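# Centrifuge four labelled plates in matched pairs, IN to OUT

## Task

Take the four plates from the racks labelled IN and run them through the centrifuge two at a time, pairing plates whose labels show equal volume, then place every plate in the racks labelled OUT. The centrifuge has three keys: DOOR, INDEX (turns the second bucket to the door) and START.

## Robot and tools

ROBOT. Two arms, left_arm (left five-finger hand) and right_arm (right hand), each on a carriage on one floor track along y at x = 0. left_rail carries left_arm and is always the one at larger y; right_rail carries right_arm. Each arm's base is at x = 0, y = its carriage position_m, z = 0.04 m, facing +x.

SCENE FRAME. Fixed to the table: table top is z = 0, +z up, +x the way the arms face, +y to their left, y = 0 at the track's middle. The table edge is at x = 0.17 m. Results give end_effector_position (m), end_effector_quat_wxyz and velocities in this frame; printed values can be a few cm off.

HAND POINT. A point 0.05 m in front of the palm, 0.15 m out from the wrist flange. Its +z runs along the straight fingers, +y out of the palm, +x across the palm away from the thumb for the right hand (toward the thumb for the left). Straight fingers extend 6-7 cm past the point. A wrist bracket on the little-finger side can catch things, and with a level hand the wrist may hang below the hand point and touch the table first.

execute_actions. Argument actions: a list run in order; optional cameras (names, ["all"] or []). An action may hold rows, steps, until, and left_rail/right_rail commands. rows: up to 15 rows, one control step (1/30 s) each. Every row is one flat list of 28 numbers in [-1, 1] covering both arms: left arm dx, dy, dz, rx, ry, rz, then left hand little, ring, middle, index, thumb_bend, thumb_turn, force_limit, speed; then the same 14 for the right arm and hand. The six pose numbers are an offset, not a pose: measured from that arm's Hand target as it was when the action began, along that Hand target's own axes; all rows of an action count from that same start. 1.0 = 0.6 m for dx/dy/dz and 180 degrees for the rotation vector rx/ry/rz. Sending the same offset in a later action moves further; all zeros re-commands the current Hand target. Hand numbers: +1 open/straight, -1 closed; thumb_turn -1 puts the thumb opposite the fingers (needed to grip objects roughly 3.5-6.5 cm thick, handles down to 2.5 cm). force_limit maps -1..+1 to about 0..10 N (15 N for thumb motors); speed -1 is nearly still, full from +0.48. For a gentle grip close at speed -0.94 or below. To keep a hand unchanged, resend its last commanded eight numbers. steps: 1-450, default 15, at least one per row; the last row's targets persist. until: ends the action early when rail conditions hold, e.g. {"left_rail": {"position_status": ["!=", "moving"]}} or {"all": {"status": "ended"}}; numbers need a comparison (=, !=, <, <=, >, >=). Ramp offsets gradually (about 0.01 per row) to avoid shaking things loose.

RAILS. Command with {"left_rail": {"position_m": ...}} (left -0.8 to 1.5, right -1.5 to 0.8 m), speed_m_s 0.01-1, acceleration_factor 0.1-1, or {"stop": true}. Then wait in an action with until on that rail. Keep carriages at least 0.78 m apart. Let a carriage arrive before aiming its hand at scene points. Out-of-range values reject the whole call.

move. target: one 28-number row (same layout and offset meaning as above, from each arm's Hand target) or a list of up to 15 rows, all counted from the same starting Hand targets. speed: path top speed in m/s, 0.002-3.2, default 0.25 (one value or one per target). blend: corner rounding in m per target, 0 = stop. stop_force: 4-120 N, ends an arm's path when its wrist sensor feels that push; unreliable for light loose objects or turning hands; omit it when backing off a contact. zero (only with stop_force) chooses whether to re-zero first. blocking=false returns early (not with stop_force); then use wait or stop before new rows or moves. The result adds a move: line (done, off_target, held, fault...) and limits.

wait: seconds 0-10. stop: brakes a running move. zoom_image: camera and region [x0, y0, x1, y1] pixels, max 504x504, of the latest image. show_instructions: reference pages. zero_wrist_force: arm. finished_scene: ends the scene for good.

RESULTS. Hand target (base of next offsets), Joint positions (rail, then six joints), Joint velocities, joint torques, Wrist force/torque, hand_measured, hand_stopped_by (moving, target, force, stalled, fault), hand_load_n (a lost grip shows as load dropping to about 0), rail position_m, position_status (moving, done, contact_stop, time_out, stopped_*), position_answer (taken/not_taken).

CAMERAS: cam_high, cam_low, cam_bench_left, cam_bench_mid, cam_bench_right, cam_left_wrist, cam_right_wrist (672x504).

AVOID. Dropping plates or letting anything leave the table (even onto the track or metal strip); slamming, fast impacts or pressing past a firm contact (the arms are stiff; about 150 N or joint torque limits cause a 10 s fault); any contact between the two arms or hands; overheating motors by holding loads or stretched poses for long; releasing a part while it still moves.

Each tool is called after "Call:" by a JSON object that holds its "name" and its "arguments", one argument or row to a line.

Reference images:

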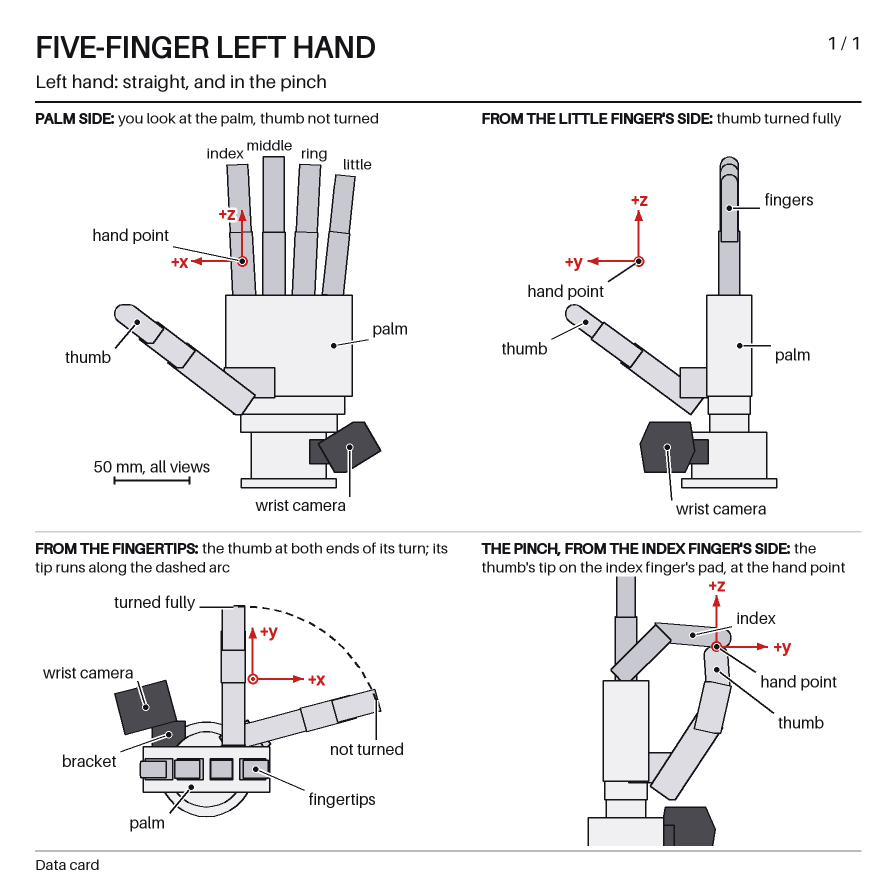

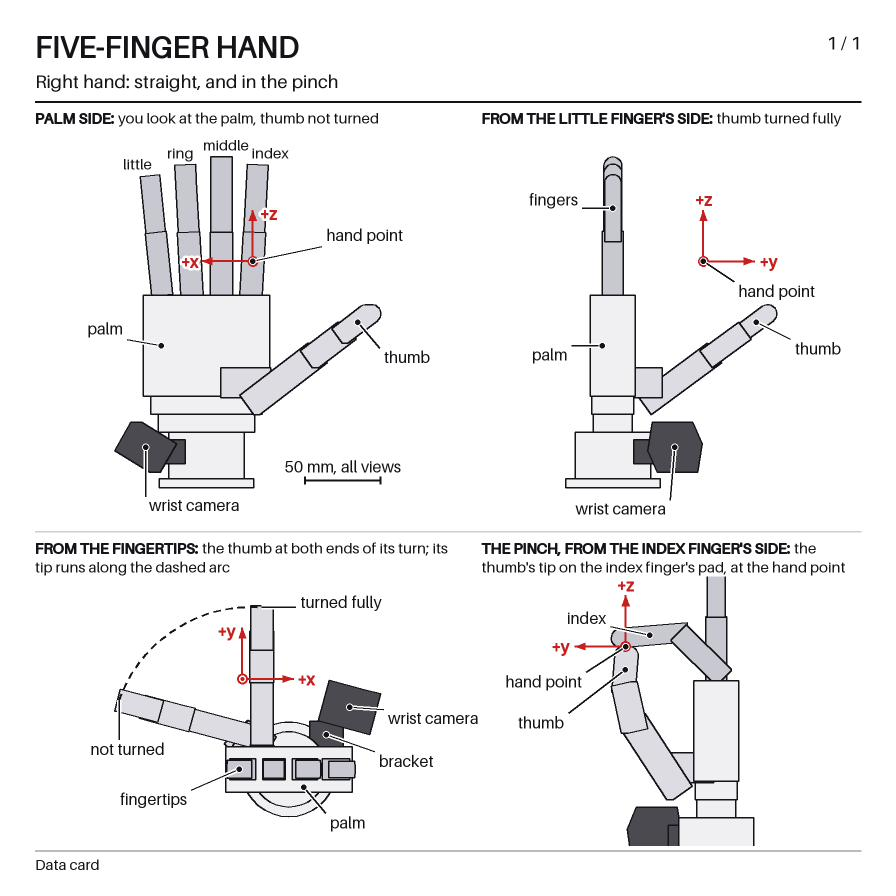

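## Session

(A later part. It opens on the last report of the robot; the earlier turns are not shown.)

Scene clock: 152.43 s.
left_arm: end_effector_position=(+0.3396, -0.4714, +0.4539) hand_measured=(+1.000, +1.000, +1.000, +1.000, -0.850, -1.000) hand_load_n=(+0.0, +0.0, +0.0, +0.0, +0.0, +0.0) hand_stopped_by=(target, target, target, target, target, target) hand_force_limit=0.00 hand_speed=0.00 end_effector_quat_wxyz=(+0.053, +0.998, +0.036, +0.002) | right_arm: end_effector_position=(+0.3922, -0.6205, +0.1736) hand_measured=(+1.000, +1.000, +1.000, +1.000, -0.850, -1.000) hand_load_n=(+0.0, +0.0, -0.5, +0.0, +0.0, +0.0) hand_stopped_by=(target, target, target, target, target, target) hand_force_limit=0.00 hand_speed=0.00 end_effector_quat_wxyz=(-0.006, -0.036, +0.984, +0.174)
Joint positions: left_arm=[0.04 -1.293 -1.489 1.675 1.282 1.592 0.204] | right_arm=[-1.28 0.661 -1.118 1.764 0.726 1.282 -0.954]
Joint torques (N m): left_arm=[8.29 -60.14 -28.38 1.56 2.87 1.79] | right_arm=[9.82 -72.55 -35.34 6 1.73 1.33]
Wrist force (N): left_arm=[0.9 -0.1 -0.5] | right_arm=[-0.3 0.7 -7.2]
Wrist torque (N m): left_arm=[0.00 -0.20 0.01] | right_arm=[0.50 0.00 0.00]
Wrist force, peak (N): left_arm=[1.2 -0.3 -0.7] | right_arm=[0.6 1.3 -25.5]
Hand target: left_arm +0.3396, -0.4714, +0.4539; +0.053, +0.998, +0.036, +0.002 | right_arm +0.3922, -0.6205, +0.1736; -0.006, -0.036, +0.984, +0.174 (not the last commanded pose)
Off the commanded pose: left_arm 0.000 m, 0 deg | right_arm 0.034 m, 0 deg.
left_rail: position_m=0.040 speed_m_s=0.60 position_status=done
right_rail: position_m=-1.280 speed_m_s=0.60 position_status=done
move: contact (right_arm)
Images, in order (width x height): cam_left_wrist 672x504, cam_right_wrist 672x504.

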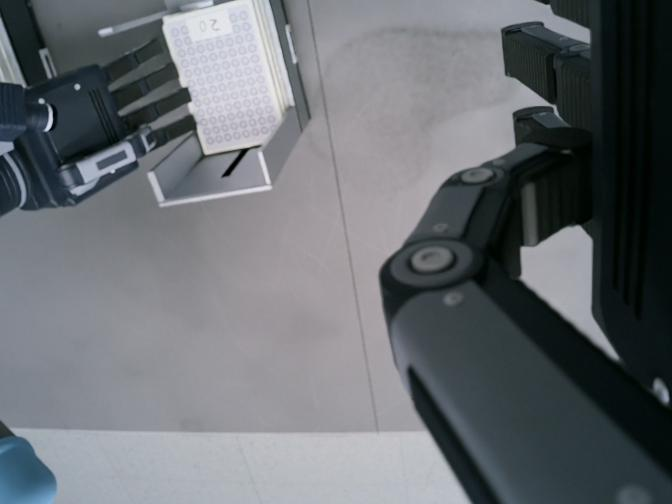

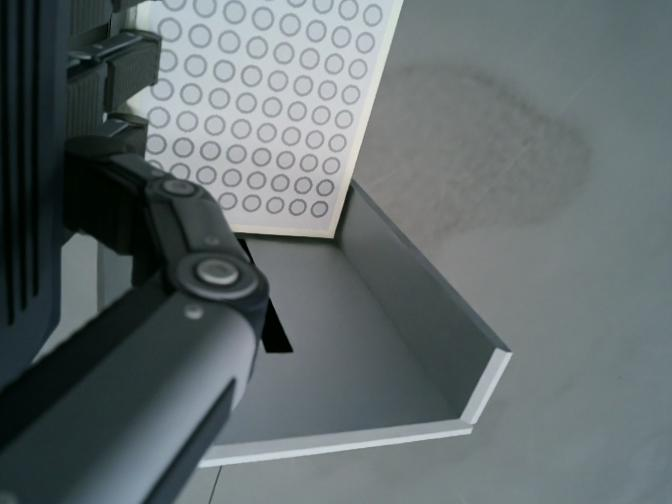

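Call:
{"name": "move", "arguments": {
  "target": [
    [0,0,0,0,0,0, 1,1,1,1,-0.85,-1,0,0, 0,0.0855,-0.235,0,0,0, 1,1,1,1,-0.85,-1,0,0],
    [0,0,0,0,0,0, 1,1,1,1,-0.85,-1,0,0, -0.347,0.06,-0.235,0,0,0, 1,1,1,1,-0.85,-1,0,0]
  ],
  "speed": 0.2,
  "cameras": ["cam_left_wrist", "cam_right_wrist"]
}}

Scene clock: 158.17 s.
left_arm: end_effector_position=(+0.3396, -0.4714, +0.4539) hand_measured=(+1.000, +1.000, +1.000, +1.000, -0.850, -1.000) hand_load_n=(+0.0, +0.0, +0.0, +0.0, +0.0, +0.0) hand_stopped_by=(target, target, target, target, target, target) hand_force_limit=0.00 hand_speed=0.00 end_effector_quat_wxyz=(+0.053, +0.998, +0.036, +0.002) | right_arm: end_effector_position=(+0.6008, -0.6196, +0.3184) hand_measured=(+1.000, +1.000, +1.000, +1.000, -0.850, -1.000) hand_load_n=(+0.0, +0.0, +0.0, +0.0, +0.0, +0.0) hand_stopped_by=(target, target, target, target, target, target) hand_force_limit=0.00 hand_speed=0.00 end_effector_quat_wxyz=(-0.006, -0.036, +0.984, +0.174)
Joint positions: left_arm=[0.04 -1.293 -1.489 1.675 1.282 1.592 0.204] | right_arm=[-1.28 0.494 -1.008 1.314 1.117 1.253 -1.126]
Joint torques (N m): left_arm=[7.4 -61.86 -28.86 1.43 2.77 1.85] | right_arm=[-17.21 -64.12 -43.56 6.86 -4.28 -2.94]
Wrist force (N): left_arm=[1.0 -0.1 -0.3] | right_arm=[0.7 0.0 -1.1]
Wrist torque (N m): left_arm=[-0.01 -0.21 0.02] | right_arm=[0.16 -0.11 0.33]
Wrist force, peak (N): left_arm=[1.3 -0.3 -0.4] | right_arm=[-0.2 0.4 -7.6]
Hand target: left_arm +0.3396, -0.4714, +0.4539; +0.053, +0.998, +0.036, +0.002 | right_arm +0.6009, -0.6196, +0.3184; -0.006, -0.036, +0.984, +0.174
Off the commanded pose: left_arm 0.000 m, 0 deg | right_arm 0.000 m, 0 deg.
left_rail: position_m=0.040 speed_m_s=0.60 position_status=done
right_rail: position_m=-1.280 speed_m_s=0.60 position_status=done
move: done
Images, in order (width x height): cam_left_wrist 672x504, cam_right_wrist 672x504.

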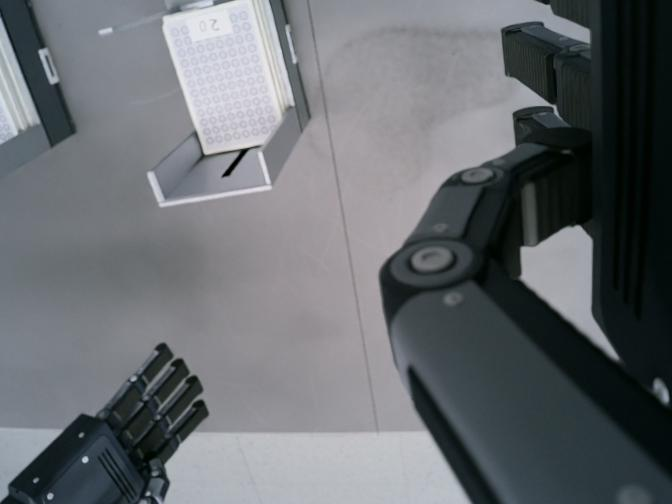

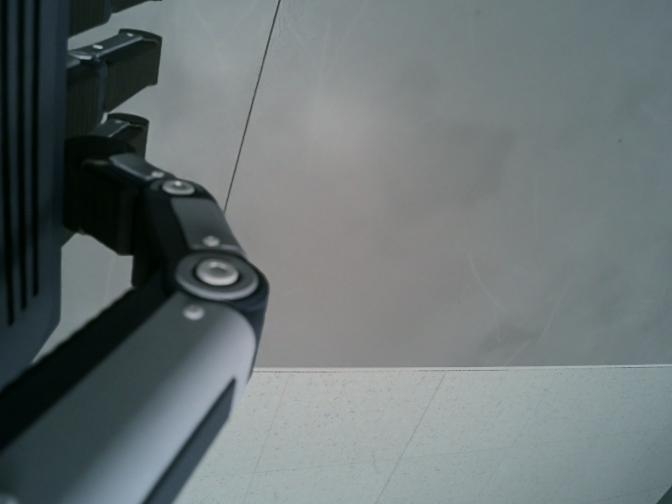

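Call:
{"name": "move", "arguments": {
  "target": [
    [0,0,0,0,0,0, 1,1,1,1,-0.85,-1,0,0, 0,-0.1083,0.2976,0,0,0, 1,1,1,1,-0.85,-1,0,0],
    [0,0,0,0,0,0, 1,1,1,1,-0.85,-1,0,0, 0,-0.1482,0.4072,0,0,0, 1,1,1,1,-0.85,-1,0,0]
  ],
  "speed": [0.15, 0.015],
  "stop_force": 5,
  "cameras": ["cam_left_wrist", "cam_right_wrist"]
}}

Scene clock: 163.70 s.
left_arm: end_effector_position=(+0.3396, -0.4714, +0.4539) hand_measured=(+1.000, +1.000, +1.000, +1.000, -0.850, -1.000) hand_load_n=(+0.0, +0.0, +0.0, +0.0, +0.0, +0.5) hand_stopped_by=(target, target, target, target, target, target) hand_force_limit=0.00 hand_speed=0.00 end_effector_quat_wxyz=(+0.053, +0.998, +0.036, +0.002) | right_arm: end_effector_position=(+0.6009, -0.6196, +0.0888) hand_measured=(+1.000, +1.000, +1.000, +1.000, -0.850, -1.000) hand_load_n=(+0.0, +0.0, -0.5, +0.0, +0.0, +0.0) hand_stopped_by=(target, target, target, target, target, target) hand_force_limit=0.00 hand_speed=0.00 end_effector_quat_wxyz=(-0.006, -0.036, +0.984, +0.174)
Joint positions: left_arm=[0.04 -1.293 -1.489 1.675 1.282 1.592 0.204] | right_arm=[-1.28 0.494 -0.835 1.468 0.791 1.253 -1.126]
Joint torques (N m): left_arm=[7.55 -60.67 -29.57 1.71 2.66 1.81] | right_arm=[12.48 -89.86 -34.32 5.78 -2.2 2.04]
Wrist force (N): left_arm=[0.7 -0.2 -0.2] | right_arm=[-0.7 0.3 -9.6]
Wrist torque (N m): left_arm=[-0.04 -0.17 0.00] | right_arm=[0.60 0.08 0.17]
Wrist force, peak (N): left_arm=[1.2 -0.3 -0.5] | right_arm=[1.2 1.2 -23.0]
Hand target: left_arm +0.3396, -0.4714, +0.4539; +0.053, +0.998, +0.036, +0.002 | right_arm +0.6009, -0.6196, +0.0888; -0.006, -0.036, +0.984, +0.174 (not the last commanded pose)
Off the commanded pose: left_arm 0.000 m, 0 deg | right_arm 0.030 m, 0 deg.
left_rail: position_m=0.040 speed_m_s=0.60 position_status=done
right_rail: position_m=-1.280 speed_m_s=0.60 position_status=done
move: contact (right_arm); path passed 1 of 2 targets
Images, in order (width x height): cam_left_wrist 672x504, cam_right_wrist 672x504.

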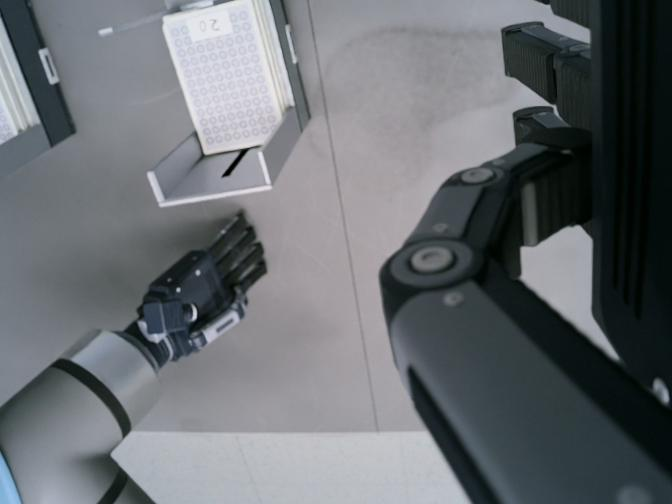

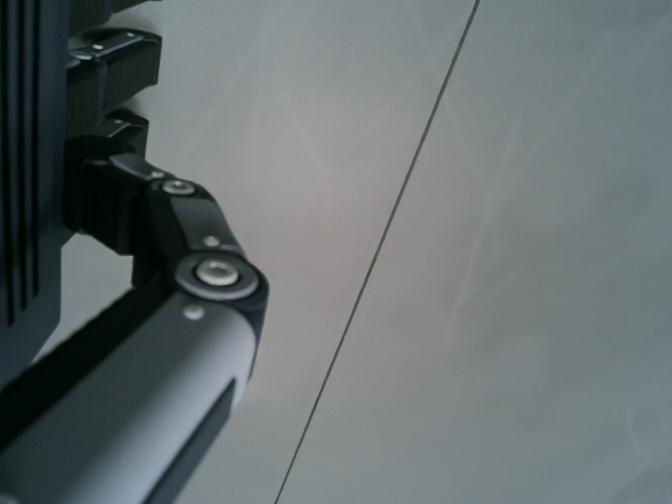

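Call:
{"name": "move", "arguments": {
  "target": [
    [0.0,0,0,0,0,0, 1,1,1,1,-0.85,-1,0,0, 0,0.057,-0.1566,0,0,0, 1,1,1,1,-0.85,-1,0,0],
    [0.434,-0.006,0.0,0,0,0, 1,1,1,1,-0.85,-1,0,0, 0,-0.145,-0.37,0,0,0, 1,1,1,1,-0.85,-1,0,0]
  ],
  "speed": 0.2,
  "blend": [0.03,0],
  "cameras": ["cam_left_wrist", "cam_high"]
}}

Scene clock: 167.03 s.
left_arm: end_effector_position=(+0.5990, -0.4489, +0.4536) hand_measured=(+1.000, +1.000, +1.000, +1.000, -0.850, -1.000) hand_load_n=(+0.0, +0.0, +0.0, +0.0, +0.0, +0.0) hand_stopped_by=(target, target, target, target, target, target) hand_force_limit=0.00 hand_speed=0.00 end_effector_quat_wxyz=(+0.053, +0.998, +0.036, +0.002) | right_arm: end_effector_position=(+0.6124, -0.7768, +0.2676) hand_measured=(+1.000, +1.000, +1.000, +1.000, -0.850, -1.000) hand_load_n=(+0.0, +0.0, +0.0, +0.0, +0.0, +0.0) hand_stopped_by=(target, target, target, target, target, target) hand_force_limit=0.00 hand_speed=0.00 end_effector_quat_wxyz=(-0.006, -0.036, +0.984, +0.174)
Joint positions: left_arm=[0.04 -0.877 -1.201 1.322 1.364 1.632 0.618] | right_arm=[-1.28 0.283 -1.1 1.572 1.024 1.23 -1.348]
Joint torques (N m): left_arm=[10.38 -55.88 -52.8 6.94 2.83 2.25] | right_arm=[-17.05 -79.59 -20.75 6.61 -4.31 -2.9]
Wrist force (N): left_arm=[0.7 -0.4 -0.2] | right_arm=[0.3 0.2 -0.7]
Wrist torque (N m): left_arm=[-0.07 -0.12 0.00] | right_arm=[0.16 -0.08 0.30]
Wrist force, peak (N): left_arm=[2.3 -0.5 0.3] | right_arm=[-0.1 0.3 -9.8]
Hand target: left_arm +0.5991, -0.4489, +0.4536; +0.053, +0.998, +0.036, +0.002 | right_arm +0.6124, -0.7768, +0.2677; -0.006, -0.036, +0.984, +0.174
Off the commanded pose: left_arm 0.000 m, 0 deg | right_arm 0.000 m, 0 deg.
left_rail: position_m=0.040 speed_m_s=0.60 position_status=done
right_rail: position_m=-1.280 speed_m_s=0.60 position_status=done
move: done
Images, in order (width x height): cam_high 672x504, cam_left_wrist 672x504.

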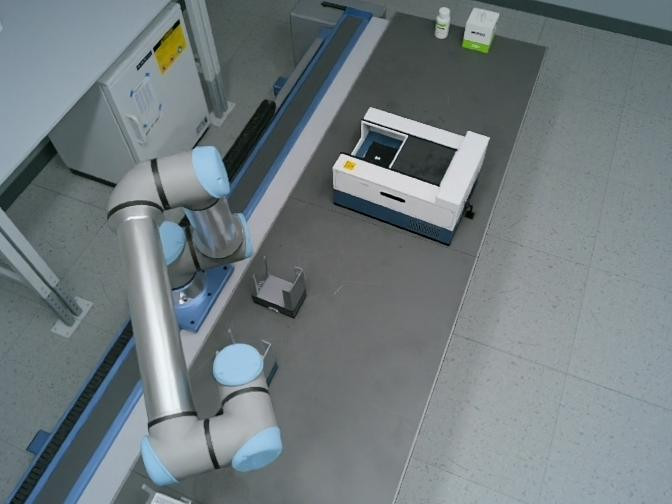

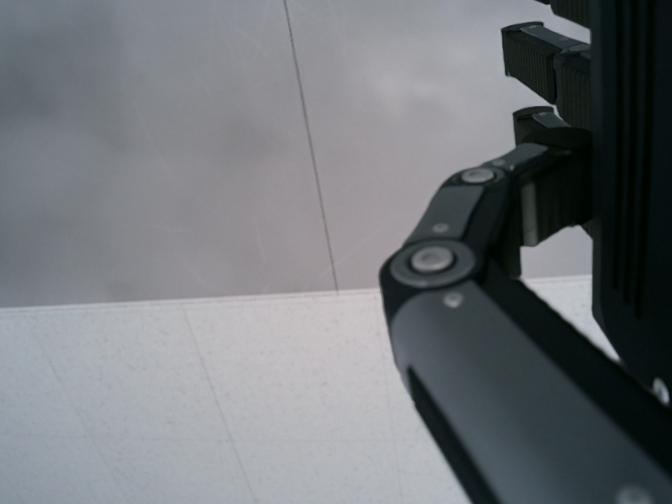

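Call:
{"name": "move", "arguments": {
  "target": [
    [0,-0.0572,0.5447,0,0,0, 1,1,1,1,-0.85,-1,0,0, 0,0,0,0,0,0, 1,1,1,1,-0.85,-1,0,0],
    [0,-0.0703,0.669,0,0,0, 1,1,1,1,-0.85,-1,0,0, 0,0,0,0,0,0, 1,1,1,1,-0.85,-1,0,0]
  ],
  "speed": [0.15, 0.015],
  "stop_force": 5,
  "cameras": ["cam_left_wrist", "cam_right_wrist"]
}}

Scene clock: 174.13 s.
left_arm: end_effector_position=(+0.5991, -0.4491, +0.0768) hand_measured=(+1.000, +1.000, +1.000, +1.000, -0.850, -1.000) hand_load_n=(+0.0, +0.0, +0.0, +0.0, +0.0, +0.0) hand_stopped_by=(target, target, target, target, target, target) hand_force_limit=0.00 hand_speed=0.00 end_effector_quat_wxyz=(+0.053, +0.998, +0.036, +0.002) | right_arm: end_effector_position=(+0.6124, -0.7768, +0.2677) hand_measured=(+1.000, +1.000, +1.000, +1.000, -0.850, -1.000) hand_load_n=(+0.0, +0.0, +0.0, +0.0, +0.0, +0.0) hand_stopped_by=(target, target, target, target, target, target) hand_force_limit=0.00 hand_speed=0.00 end_effector_quat_wxyz=(-0.006, -0.036, +0.984, +0.174)
Joint positions: left_arm=[0.04 -0.877 -0.951 1.662 0.774 1.632 0.618] | right_arm=[-1.28 0.283 -1.1 1.572 1.024 1.23 -1.348]
Joint torques (N m): left_arm=[4.08 -95.41 -40.97 5.7 -2.04 0.65] | right_arm=[-15.16 -81.17 -20.27 6.43 -3.91 -2.82]
Wrist force (N): left_arm=[0.7 -0.5 -4.4] | right_arm=[0.5 0.2 -0.7]
Wrist torque (N m): left_arm=[0.12 -0.29 0.00] | right_arm=[0.16 -0.11 0.31]
Wrist force, peak (N): left_arm=[0.5 -0.2 -20.3] | right_arm=[0.6 0.4 -1.2]
Hand target: left_arm +0.5991, -0.4491, +0.0768; +0.053, +0.998, +0.036, +0.002 (not the last commanded pose) | right_arm +0.6124, -0.7768, +0.2677; -0.006, -0.036, +0.984, +0.174
Off the commanded pose: left_arm 0.027 m, 0 deg | right_arm 0.000 m, 0 deg.
left_rail: position_m=0.040 speed_m_s=0.60 position_status=done
right_rail: position_m=-1.280 speed_m_s=0.60 position_status=done
move: contact (left_arm); path passed 1 of 2 targets
Images, in order (width x height): cam_left_wrist 672x504, cam_right_wrist 672x504.

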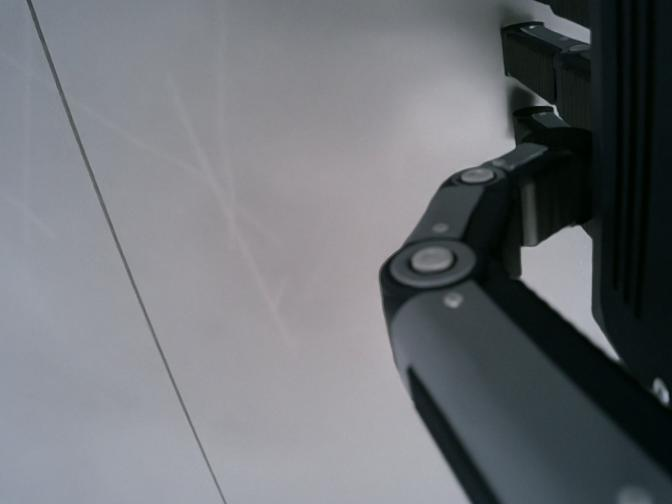

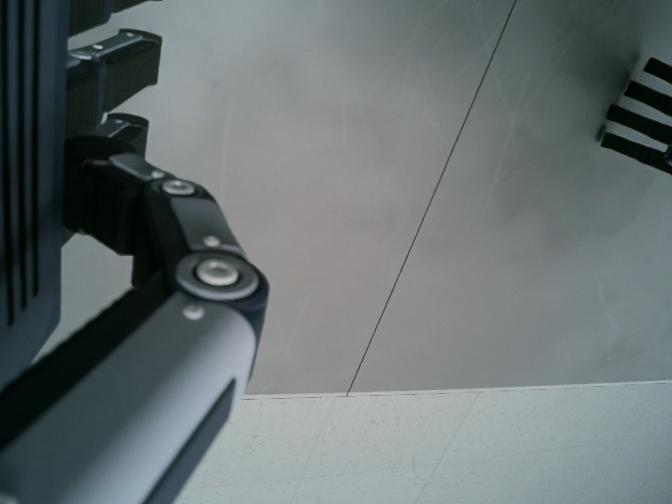

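Call:
{"name": "move", "arguments": {
  "target": [
    [0,0.0389,-0.37,0,0,0, 1,1,1,1,-0.85,-1,0,0, 0,0,0,0,0,0, 1,1,1,1,-0.85,-1,0,0],
    [-0.3713,0.3218,-0.3403,0,0,0, 1,1,1,1,-0.85,-1,0,0, 0,0,0,0,0,0, 1,1,1,1,-0.85,-1,0,0],
    [-0.3713,0.3018,-0.1497,0,0,0, 1,1,1,1,-0.85,-1,0,0, 0,0,0,0,0,0, 1,1,1,1,-0.85,-1,0,0]
  ],
  "speed": 0.15,
  "blend": [0.04, 0.0, 0.0],
  "stop_force": 20,
  "cameras": ["cam_left_wrist", "cam_right_wrist"]
}}

Scene clock: 181.83 s.
left_arm: end_effector_position=(+0.3893, -0.6355, +0.1851) hand_measured=(+1.000, +1.000, +1.000, +1.000, -0.850, -1.000) hand_load_n=(+0.0, +0.0, +0.0, +0.0, +0.0, +0.0) hand_stopped_by=(target, target, target, target, target, target) hand_force_limit=0.00 hand_speed=0.00 end_effector_quat_wxyz=(+0.053, +0.998, +0.036, +0.002) | right_arm: end_effector_position=(+0.6124, -0.7768, +0.2677) hand_measured=(+1.000, +1.000, +1.000, +1.000, -0.850, -1.000) hand_load_n=(+0.0, +0.0, +0.0, +0.0, +0.0, +0.0) hand_stopped_by=(target, target, target, target, target, target) hand_force_limit=0.00 hand_speed=0.00 end_effector_quat_wxyz=(-0.006, -0.036, +0.984, +0.174)
Joint positions: left_arm=[0.04 -1.289 -1.064 1.616 0.916 1.592 0.208] | right_arm=[-1.28 0.283 -1.1 1.572 1.024 1.23 -1.348]
Joint torques (N m): left_arm=[4.15 -62.15 -22.47 1.43 -2.14 1.03] | right_arm=[-15.72 -81.48 -20.47 6.52 -4.13 -2.75]
Wrist force (N): left_arm=[0.7 -0.3 0.1] | right_arm=[0.6 0.3 -0.8]
Wrist torque (N m): left_arm=[-0.08 -0.11 0.09] | right_arm=[0.18 -0.11 0.31]
Wrist force, peak (N): left_arm=[1.0 -0.5 -4.6] | right_arm=[0.6 0.1 -1.4]
Hand target: left_arm +0.3893, -0.6355, +0.1851; +0.053, +0.998, +0.036, +0.002 | right_arm +0.6124, -0.7768, +0.2677; -0.006, -0.036, +0.984, +0.174
Off the commanded pose: left_arm 0.000 m, 0 deg | right_arm 0.000 m, 0 deg.
left_rail: position_m=0.040 speed_m_s=0.60 position_status=done
right_rail: position_m=-1.280 speed_m_s=0.60 position_status=done
move: done
Images, in order (width x height): cam_left_wrist 672x504, cam_right_wrist 672x504.

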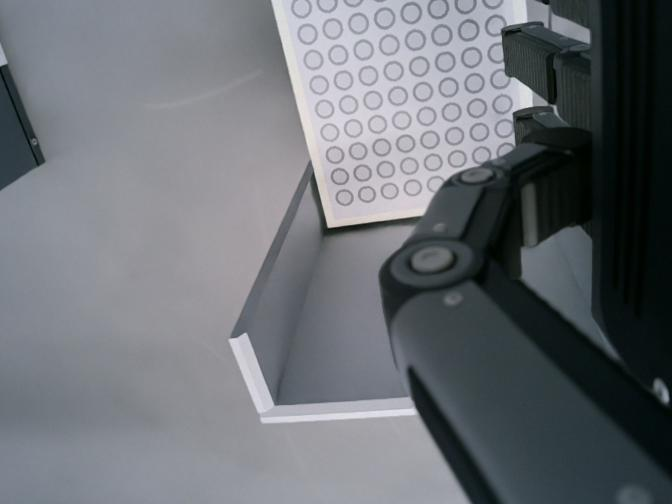

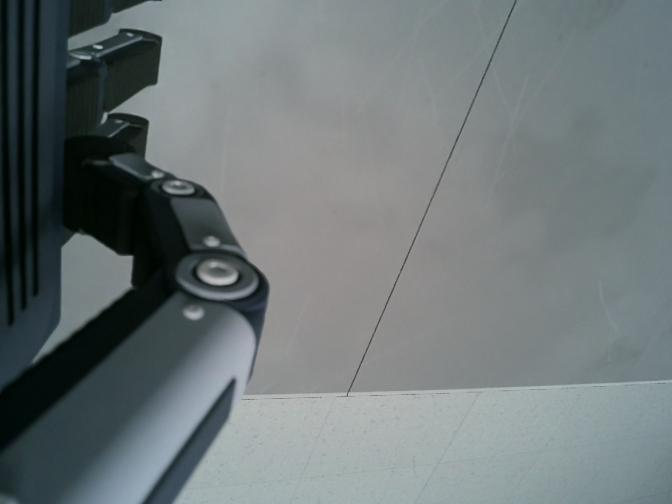

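Call:
{"name": "execute_actions", "arguments": {
  "actions": [],
  "cameras": ["cam_left_wrist", "cam_right_wrist", "cam_high", "cam_bench_right"]
}}

Scene clock: 183.17 s.
left_arm: end_effector_position=(+0.3893, -0.6355, +0.1851) hand_measured=(+1.000, +1.000, +1.000, +1.000, -0.850, -1.000) hand_load_n=(+0.0, +0.0, +0.0, +0.0, +0.0, +0.0) hand_stopped_by=(target, target, target, target, target, target) hand_force_limit=0.00 hand_speed=0.00 end_effector_quat_wxyz=(+0.053, +0.998, +0.036, +0.002) | right_arm: end_effector_position=(+0.6124, -0.7768, +0.2677) hand_measured=(+1.000, +1.000, +1.000, +1.000, -0.850, -1.000) hand_load_n=(+0.0, +0.0, +0.0, +0.0, +0.0, +0.0) hand_stopped_by=(target, target, target, target, target, target) hand_force_limit=0.00 hand_speed=0.00 end_effector_quat_wxyz=(-0.006, -0.036, +0.984, +0.174)
Joint positions: left_arm=[0.04 -1.289 -1.064 1.616 0.916 1.592 0.208] | right_arm=[-1.28 0.283 -1.1 1.572 1.024 1.23 -1.348]
Joint velocities: within noise
Joint torques (N m): left_arm=[4.35 -60.8 -22.5 1.48 -2.14 1.31] | right_arm=[-15.48 -81.61 -20.12 6.34 -4.13 -2.8]
Wrist force (N): left_arm=[0.5 -0.4 0.0] | right_arm=[0.2 0.1 -0.8]
Wrist torque (N m): left_arm=[-0.08 -0.09 0.09] | right_arm=[0.15 -0.05 0.29]
Wrist force, peak (N): left_arm=[1.0 -0.2 -0.1] | right_arm=[0.8 0.2 -1.1]
Hand target: left_arm +0.3893, -0.6355, +0.1851; +0.053, +0.998, +0.036, +0.002 | right_arm +0.6124, -0.7768, +0.2677; -0.006, -0.036, +0.984, +0.174
Off the commanded pose: left_arm 0.000 m, 0 deg | right_arm 0.000 m, 0 deg.
left_rail: position_m=0.040 speed_m_s=0.60 position_status=done
right_rail: position_m=-1.280 speed_m_s=0.60 position_status=done
Images, in order (width x height): cam_high 672x504, cam_bench_right 672x504, cam_left_wrist 672x504, cam_right_wrist 672x504.

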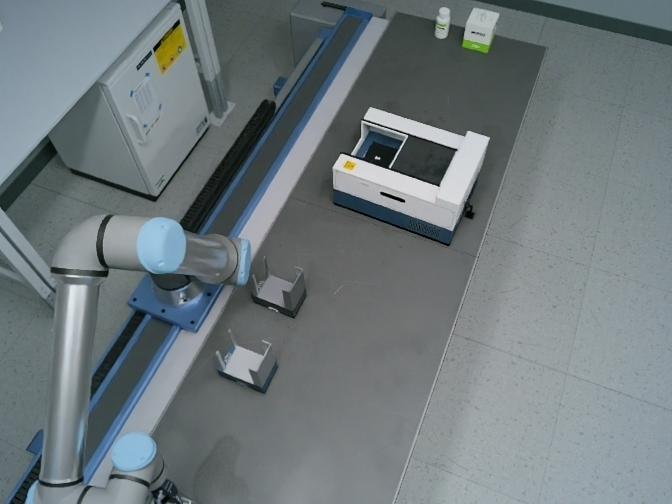

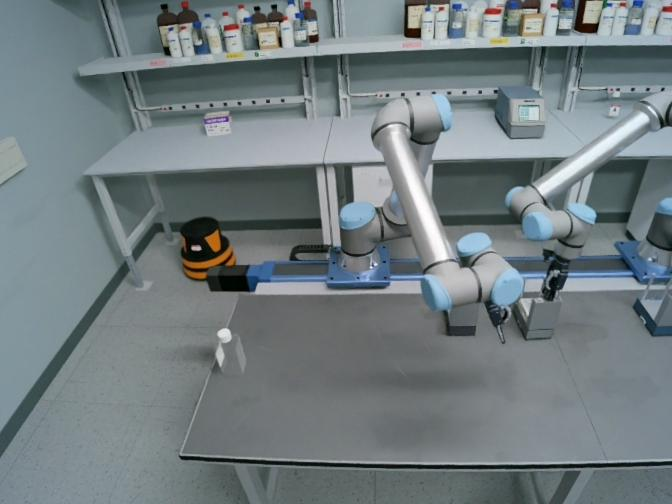

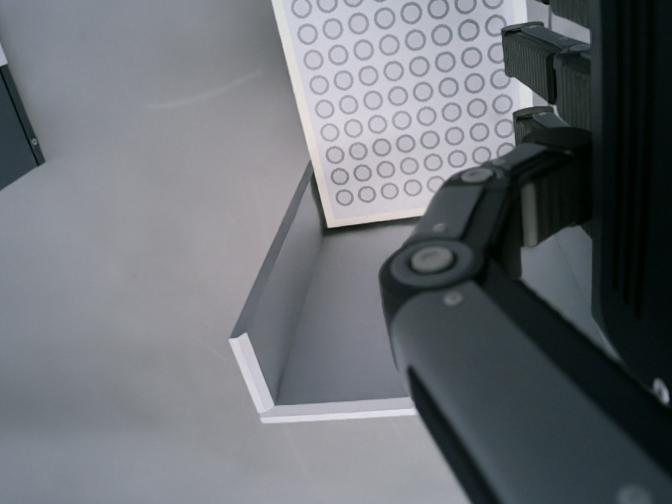

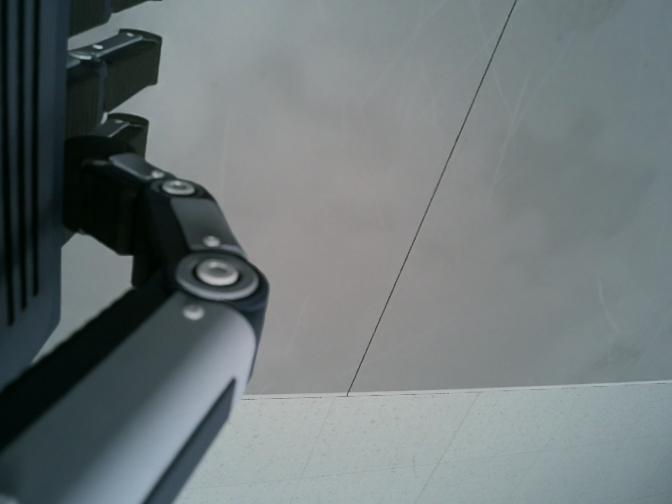

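Call:
{"name": "execute_actions", "arguments": {
  "actions": [],
  "cameras": ["cam_high", "cam_low", "cam_bench_left", "cam_bench_mid"]
}}

Call:
{"name": "zoom_image", "arguments": {
  "camera": "cam_high",
  "region": [320, 95, 500, 250]
}}

Scene clock: 184.40 s.
left_arm: end_effector_position=(+0.3893, -0.6355, +0.1851) hand_measured=(+1.000, +1.000, +1.000, +1.000, -0.850, -1.000) hand_load_n=(+0.0, +0.0, +0.0, +0.0, +0.0, +0.0) hand_stopped_by=(target, target, target, target, target, target) hand_force_limit=0.00 hand_speed=0.00 end_effector_quat_wxyz=(+0.053, +0.998, +0.036, +0.002) | right_arm: end_effector_position=(+0.6124, -0.7768, +0.2677) hand_measured=(+1.000, +1.000, +1.000, +1.000, -0.850, -1.000) hand_load_n=(+0.0, +0.0, +0.0, +0.0, +0.0, +0.0) hand_stopped_by=(target, target, target, target, target, target) hand_force_limit=0.00 hand_speed=0.00 end_effector_quat_wxyz=(-0.006, -0.036, +0.984, +0.174)
Joint positions: left_arm=[0.04 -1.289 -1.064 1.616 0.916 1.592 0.208] | right_arm=[-1.28 0.283 -1.1 1.572 1.024 1.23 -1.348]
Joint velocities: within noise
Joint torques (N m): left_arm=[4.78 -60.9 -22.55 1.46 -2.51 1.19] | right_arm=[-16.21 -81.45 -20.26 6.17 -4.38 -2.93]
Wrist force (N): left_arm=[0.8 -0.4 -0.1] | right_arm=[0.5 0.2 -0.8]
Wrist torque (N m): left_arm=[-0.07 -0.13 0.10] | right_arm=[0.17 -0.11 0.31]
Wrist force, peak (N): left_arm=[1.0 -0.3 -0.2] | right_arm=[0.9 0.3 -1.1]
Hand target: left_arm +0.3893, -0.6355, +0.1851; +0.053, +0.998, +0.036, +0.002 | right_arm +0.6124, -0.7768, +0.2677; -0.006, -0.036, +0.984, +0.174
Off the commanded pose: left_arm 0.000 m, 0 deg | right_arm 0.000 m, 0 deg.
left_rail: position_m=0.040 speed_m_s=0.60 position_status=done
right_rail: position_m=-1.280 speed_m_s=0.60 position_status=done
Images, in order (width x height): cam_high 672x504, cam_low 672x504, cam_bench_left 672x504, cam_bench_mid 672x504.

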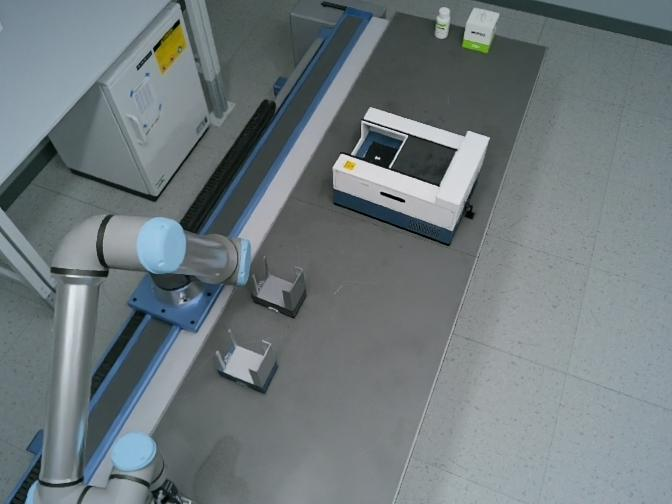

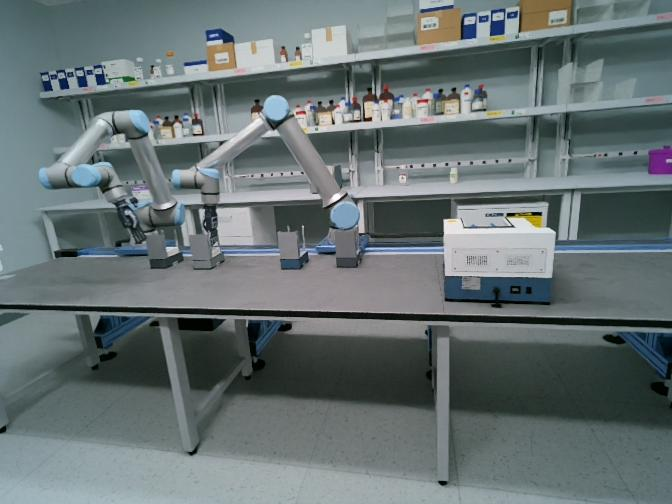

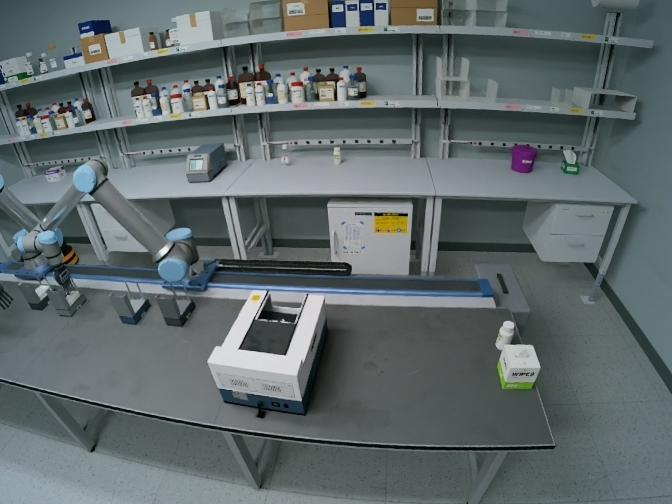

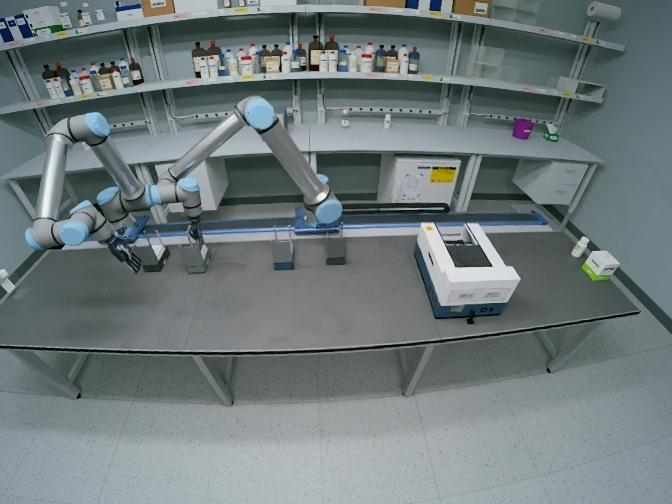

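Scaled by 2.800.

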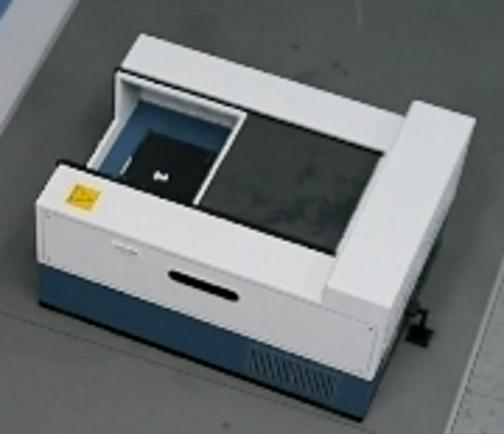

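Call:
{"name": "move", "arguments": {
  "target": [
    [0.0027,-0.0769,-0.0081,0,0,0,1,1,1,1,-0.85,-1,0,0,0.3388,0.2133,0.07355,0,0,0,1,1,1,1,-0.85,-1,0,0],
    [0.0027,-0.0834,0.0541,0,0,0,1,1,1,1,-0.85,-1,0,0,0.3388,0.2133,0.07355,0,0,0,1,1,1,1,-0.85,-1,0,0]
  ],
  "speed": [0.12, 0.05],
  "cameras": ["cam_left_wrist", "cam_right_wrist"]
}}

Scene clock: 191.77 s.
left_arm: end_effector_position=(+0.3876, -0.5891, +0.1477) hand_measured=(+1.000, +1.000, +1.000, +1.000, -0.850, -1.000) hand_load_n=(+0.0, +0.0, +0.0, +0.0, +0.0, +0.0) hand_stopped_by=(target, target, target, target, target, target) hand_force_limit=0.00 hand_speed=0.00 end_effector_quat_wxyz=(+0.053, +0.998, +0.036, +0.002) | right_arm: end_effector_position=(+0.3998, -0.6567, +0.2700) hand_measured=(+1.000, +1.000, +1.000, +1.000, -0.850, -1.000) hand_load_n=(+0.0, +0.0, +0.0, +0.0, +0.0, +0.0) hand_stopped_by=(target, target, target, target, target, target) hand_force_limit=0.00 hand_speed=0.00 end_effector_quat_wxyz=(-0.006, -0.036, +0.984, +0.174)
Joint positions: left_arm=[0.04 -1.271 -1.086 1.731 0.823 1.594 0.226] | right_arm=[-1.28 0.604 -1.239 1.746 0.881 1.271 -1.013]
Joint torques (N m): left_arm=[5.07 -60.16 -20.4 1.21 2.32 1.59] | right_arm=[12.73 -70.55 -20.09 0.4 2.59 2.42]
Wrist force (N): left_arm=[0.9 -0.1 -0.2] | right_arm=[0.2 0.0 -0.9]
Wrist torque (N m): left_arm=[-0.01 -0.15 -0.02] | right_arm=[0.15 -0.06 0.06]
Wrist force, peak (N): left_arm=[1.0 -0.6 -0.1] | right_arm=[-0.7 -0.8 -1.0]
Hand target: left_arm +0.3876, -0.5891, +0.1476; +0.053, +0.998, +0.036, +0.002 | right_arm +0.3998, -0.6567, +0.2700; -0.006, -0.036, +0.984, +0.174
Off the commanded pose: left_arm 0.000 m, 0 deg | right_arm 0.000 m, 0 deg.
left_rail: position_m=0.040 speed_m_s=0.60 position_status=done
right_rail: position_m=-1.280 speed_m_s=0.60 position_status=done
move: done
Images, in order (width x height): cam_left_wrist 672x504, cam_right_wrist 672x504.

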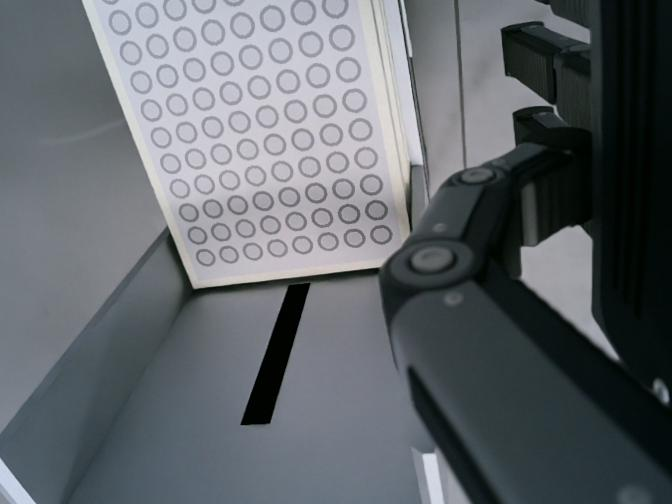

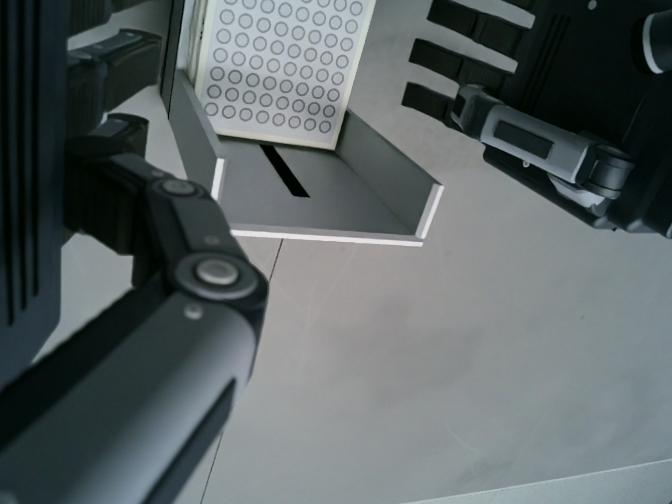

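Call:
{"name": "move", "arguments": {
  "target": [0,0,0,0,0,0,1,1,1,1,-0.85,-1,0,0,0,-0.0629,0.1729,0,0,0,1,1,1,1,-0.85,-1,0,0],
  "speed": 0.08,
  "cameras": ["cam_left_wrist", "cam_right_wrist"]
}}

Call:
{"name": "zoom_image", "arguments": {
  "camera": "cam_right_wrist",
  "region": [160, 0, 500, 255]
}}

Call:
{"name": "zoom_image", "arguments": {
  "camera": "cam_left_wrist",
  "region": [300, 0, 600, 225]
}}

Scene clock: 193.87 s.
left_arm: end_effector_position=(+0.3876, -0.5891, +0.1476) hand_measured=(+1.000, +1.000, +1.000, +1.000, -0.850, -1.000) hand_load_n=(+0.0, +0.0, +0.0, +0.0, +0.0, +0.0) hand_stopped_by=(target, target, target, target, target, target) hand_force_limit=0.00 hand_speed=0.00 end_effector_quat_wxyz=(+0.053, +0.998, +0.036, +0.002) | right_arm: end_effector_position=(+0.3998, -0.6567, +0.1597) hand_measured=(+1.000, +1.000, +1.000, +1.000, -0.850, -1.000) hand_load_n=(+0.0, +0.0, +0.0, +0.0, +0.0, +0.0) hand_stopped_by=(target, target, target, target, target, target) hand_force_limit=0.00 hand_speed=0.00 end_effector_quat_wxyz=(-0.006, -0.036, +0.984, +0.173)
Joint positions: left_arm=[0.04 -1.271 -1.086 1.731 0.823 1.594 0.226] | right_arm=[-1.28 0.604 -1.135 1.825 0.698 1.271 -1.013]
Joint torques (N m): left_arm=[0.88 -57.23 -19.91 1.47 1.25 1.46] | right_arm=[-0.94 -48.25 -16.53 0.39 1.44 1.51]
Wrist force (N): left_arm=[0.9 -0.3 -0.1] | right_arm=[0.7 -0.2 -0.7]
Wrist torque (N m): left_arm=[-0.05 -0.15 0.00] | right_arm=[0.09 -0.12 0.07]
Wrist force, peak (N): left_arm=[0.9 -0.8 -0.3] | right_arm=[0.7 0.1 -1.5]
Hand target: left_arm +0.3876, -0.5891, +0.1476; +0.053, +0.998, +0.036, +0.002 | right_arm +0.3998, -0.6567, +0.1596; -0.006, -0.036, +0.984, +0.174
Off the commanded pose: left_arm 0.000 m, 0 deg | right_arm 0.000 m, 0 deg.
left_rail: position_m=0.040 speed_m_s=0.60 position_status=done
right_rail: position_m=-1.280 speed_m_s=0.60 position_status=done
move: done
Images, in order (width x height): cam_left_wrist 672x504, cam_right_wrist 672x504.

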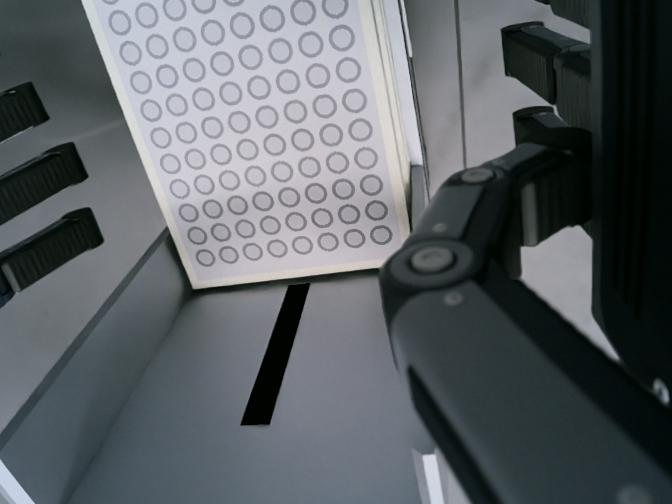

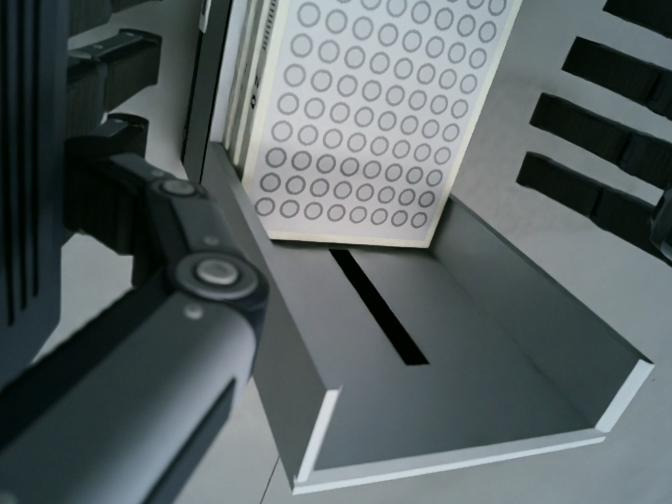

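Scaled by 1.482.

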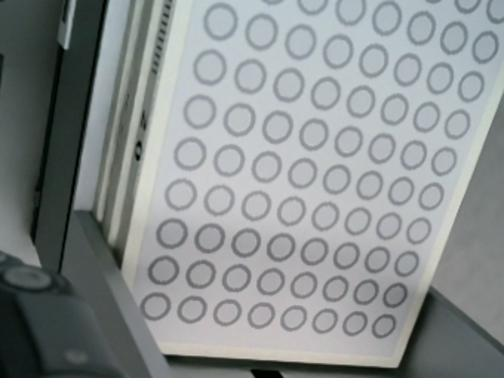

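Scaled by 1.680.

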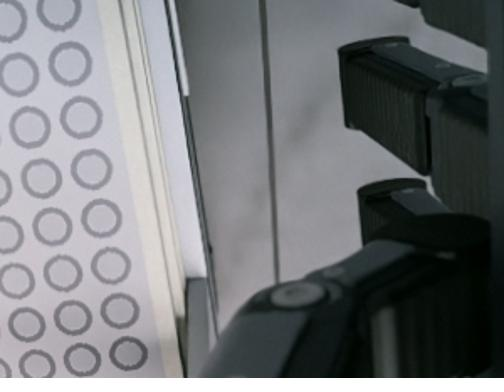

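Call:
{"name": "zoom_image", "arguments": {
  "camera": "cam_right_wrist",
  "region": [200, 0, 320, 160]
}}

Scaled by 3.150.

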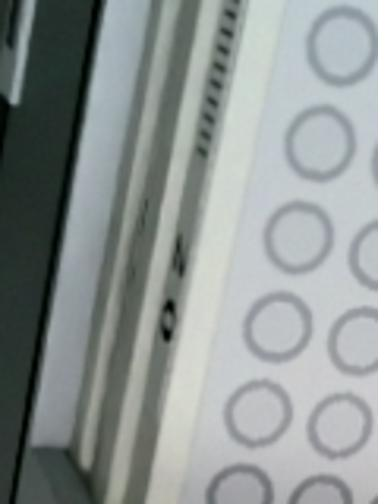

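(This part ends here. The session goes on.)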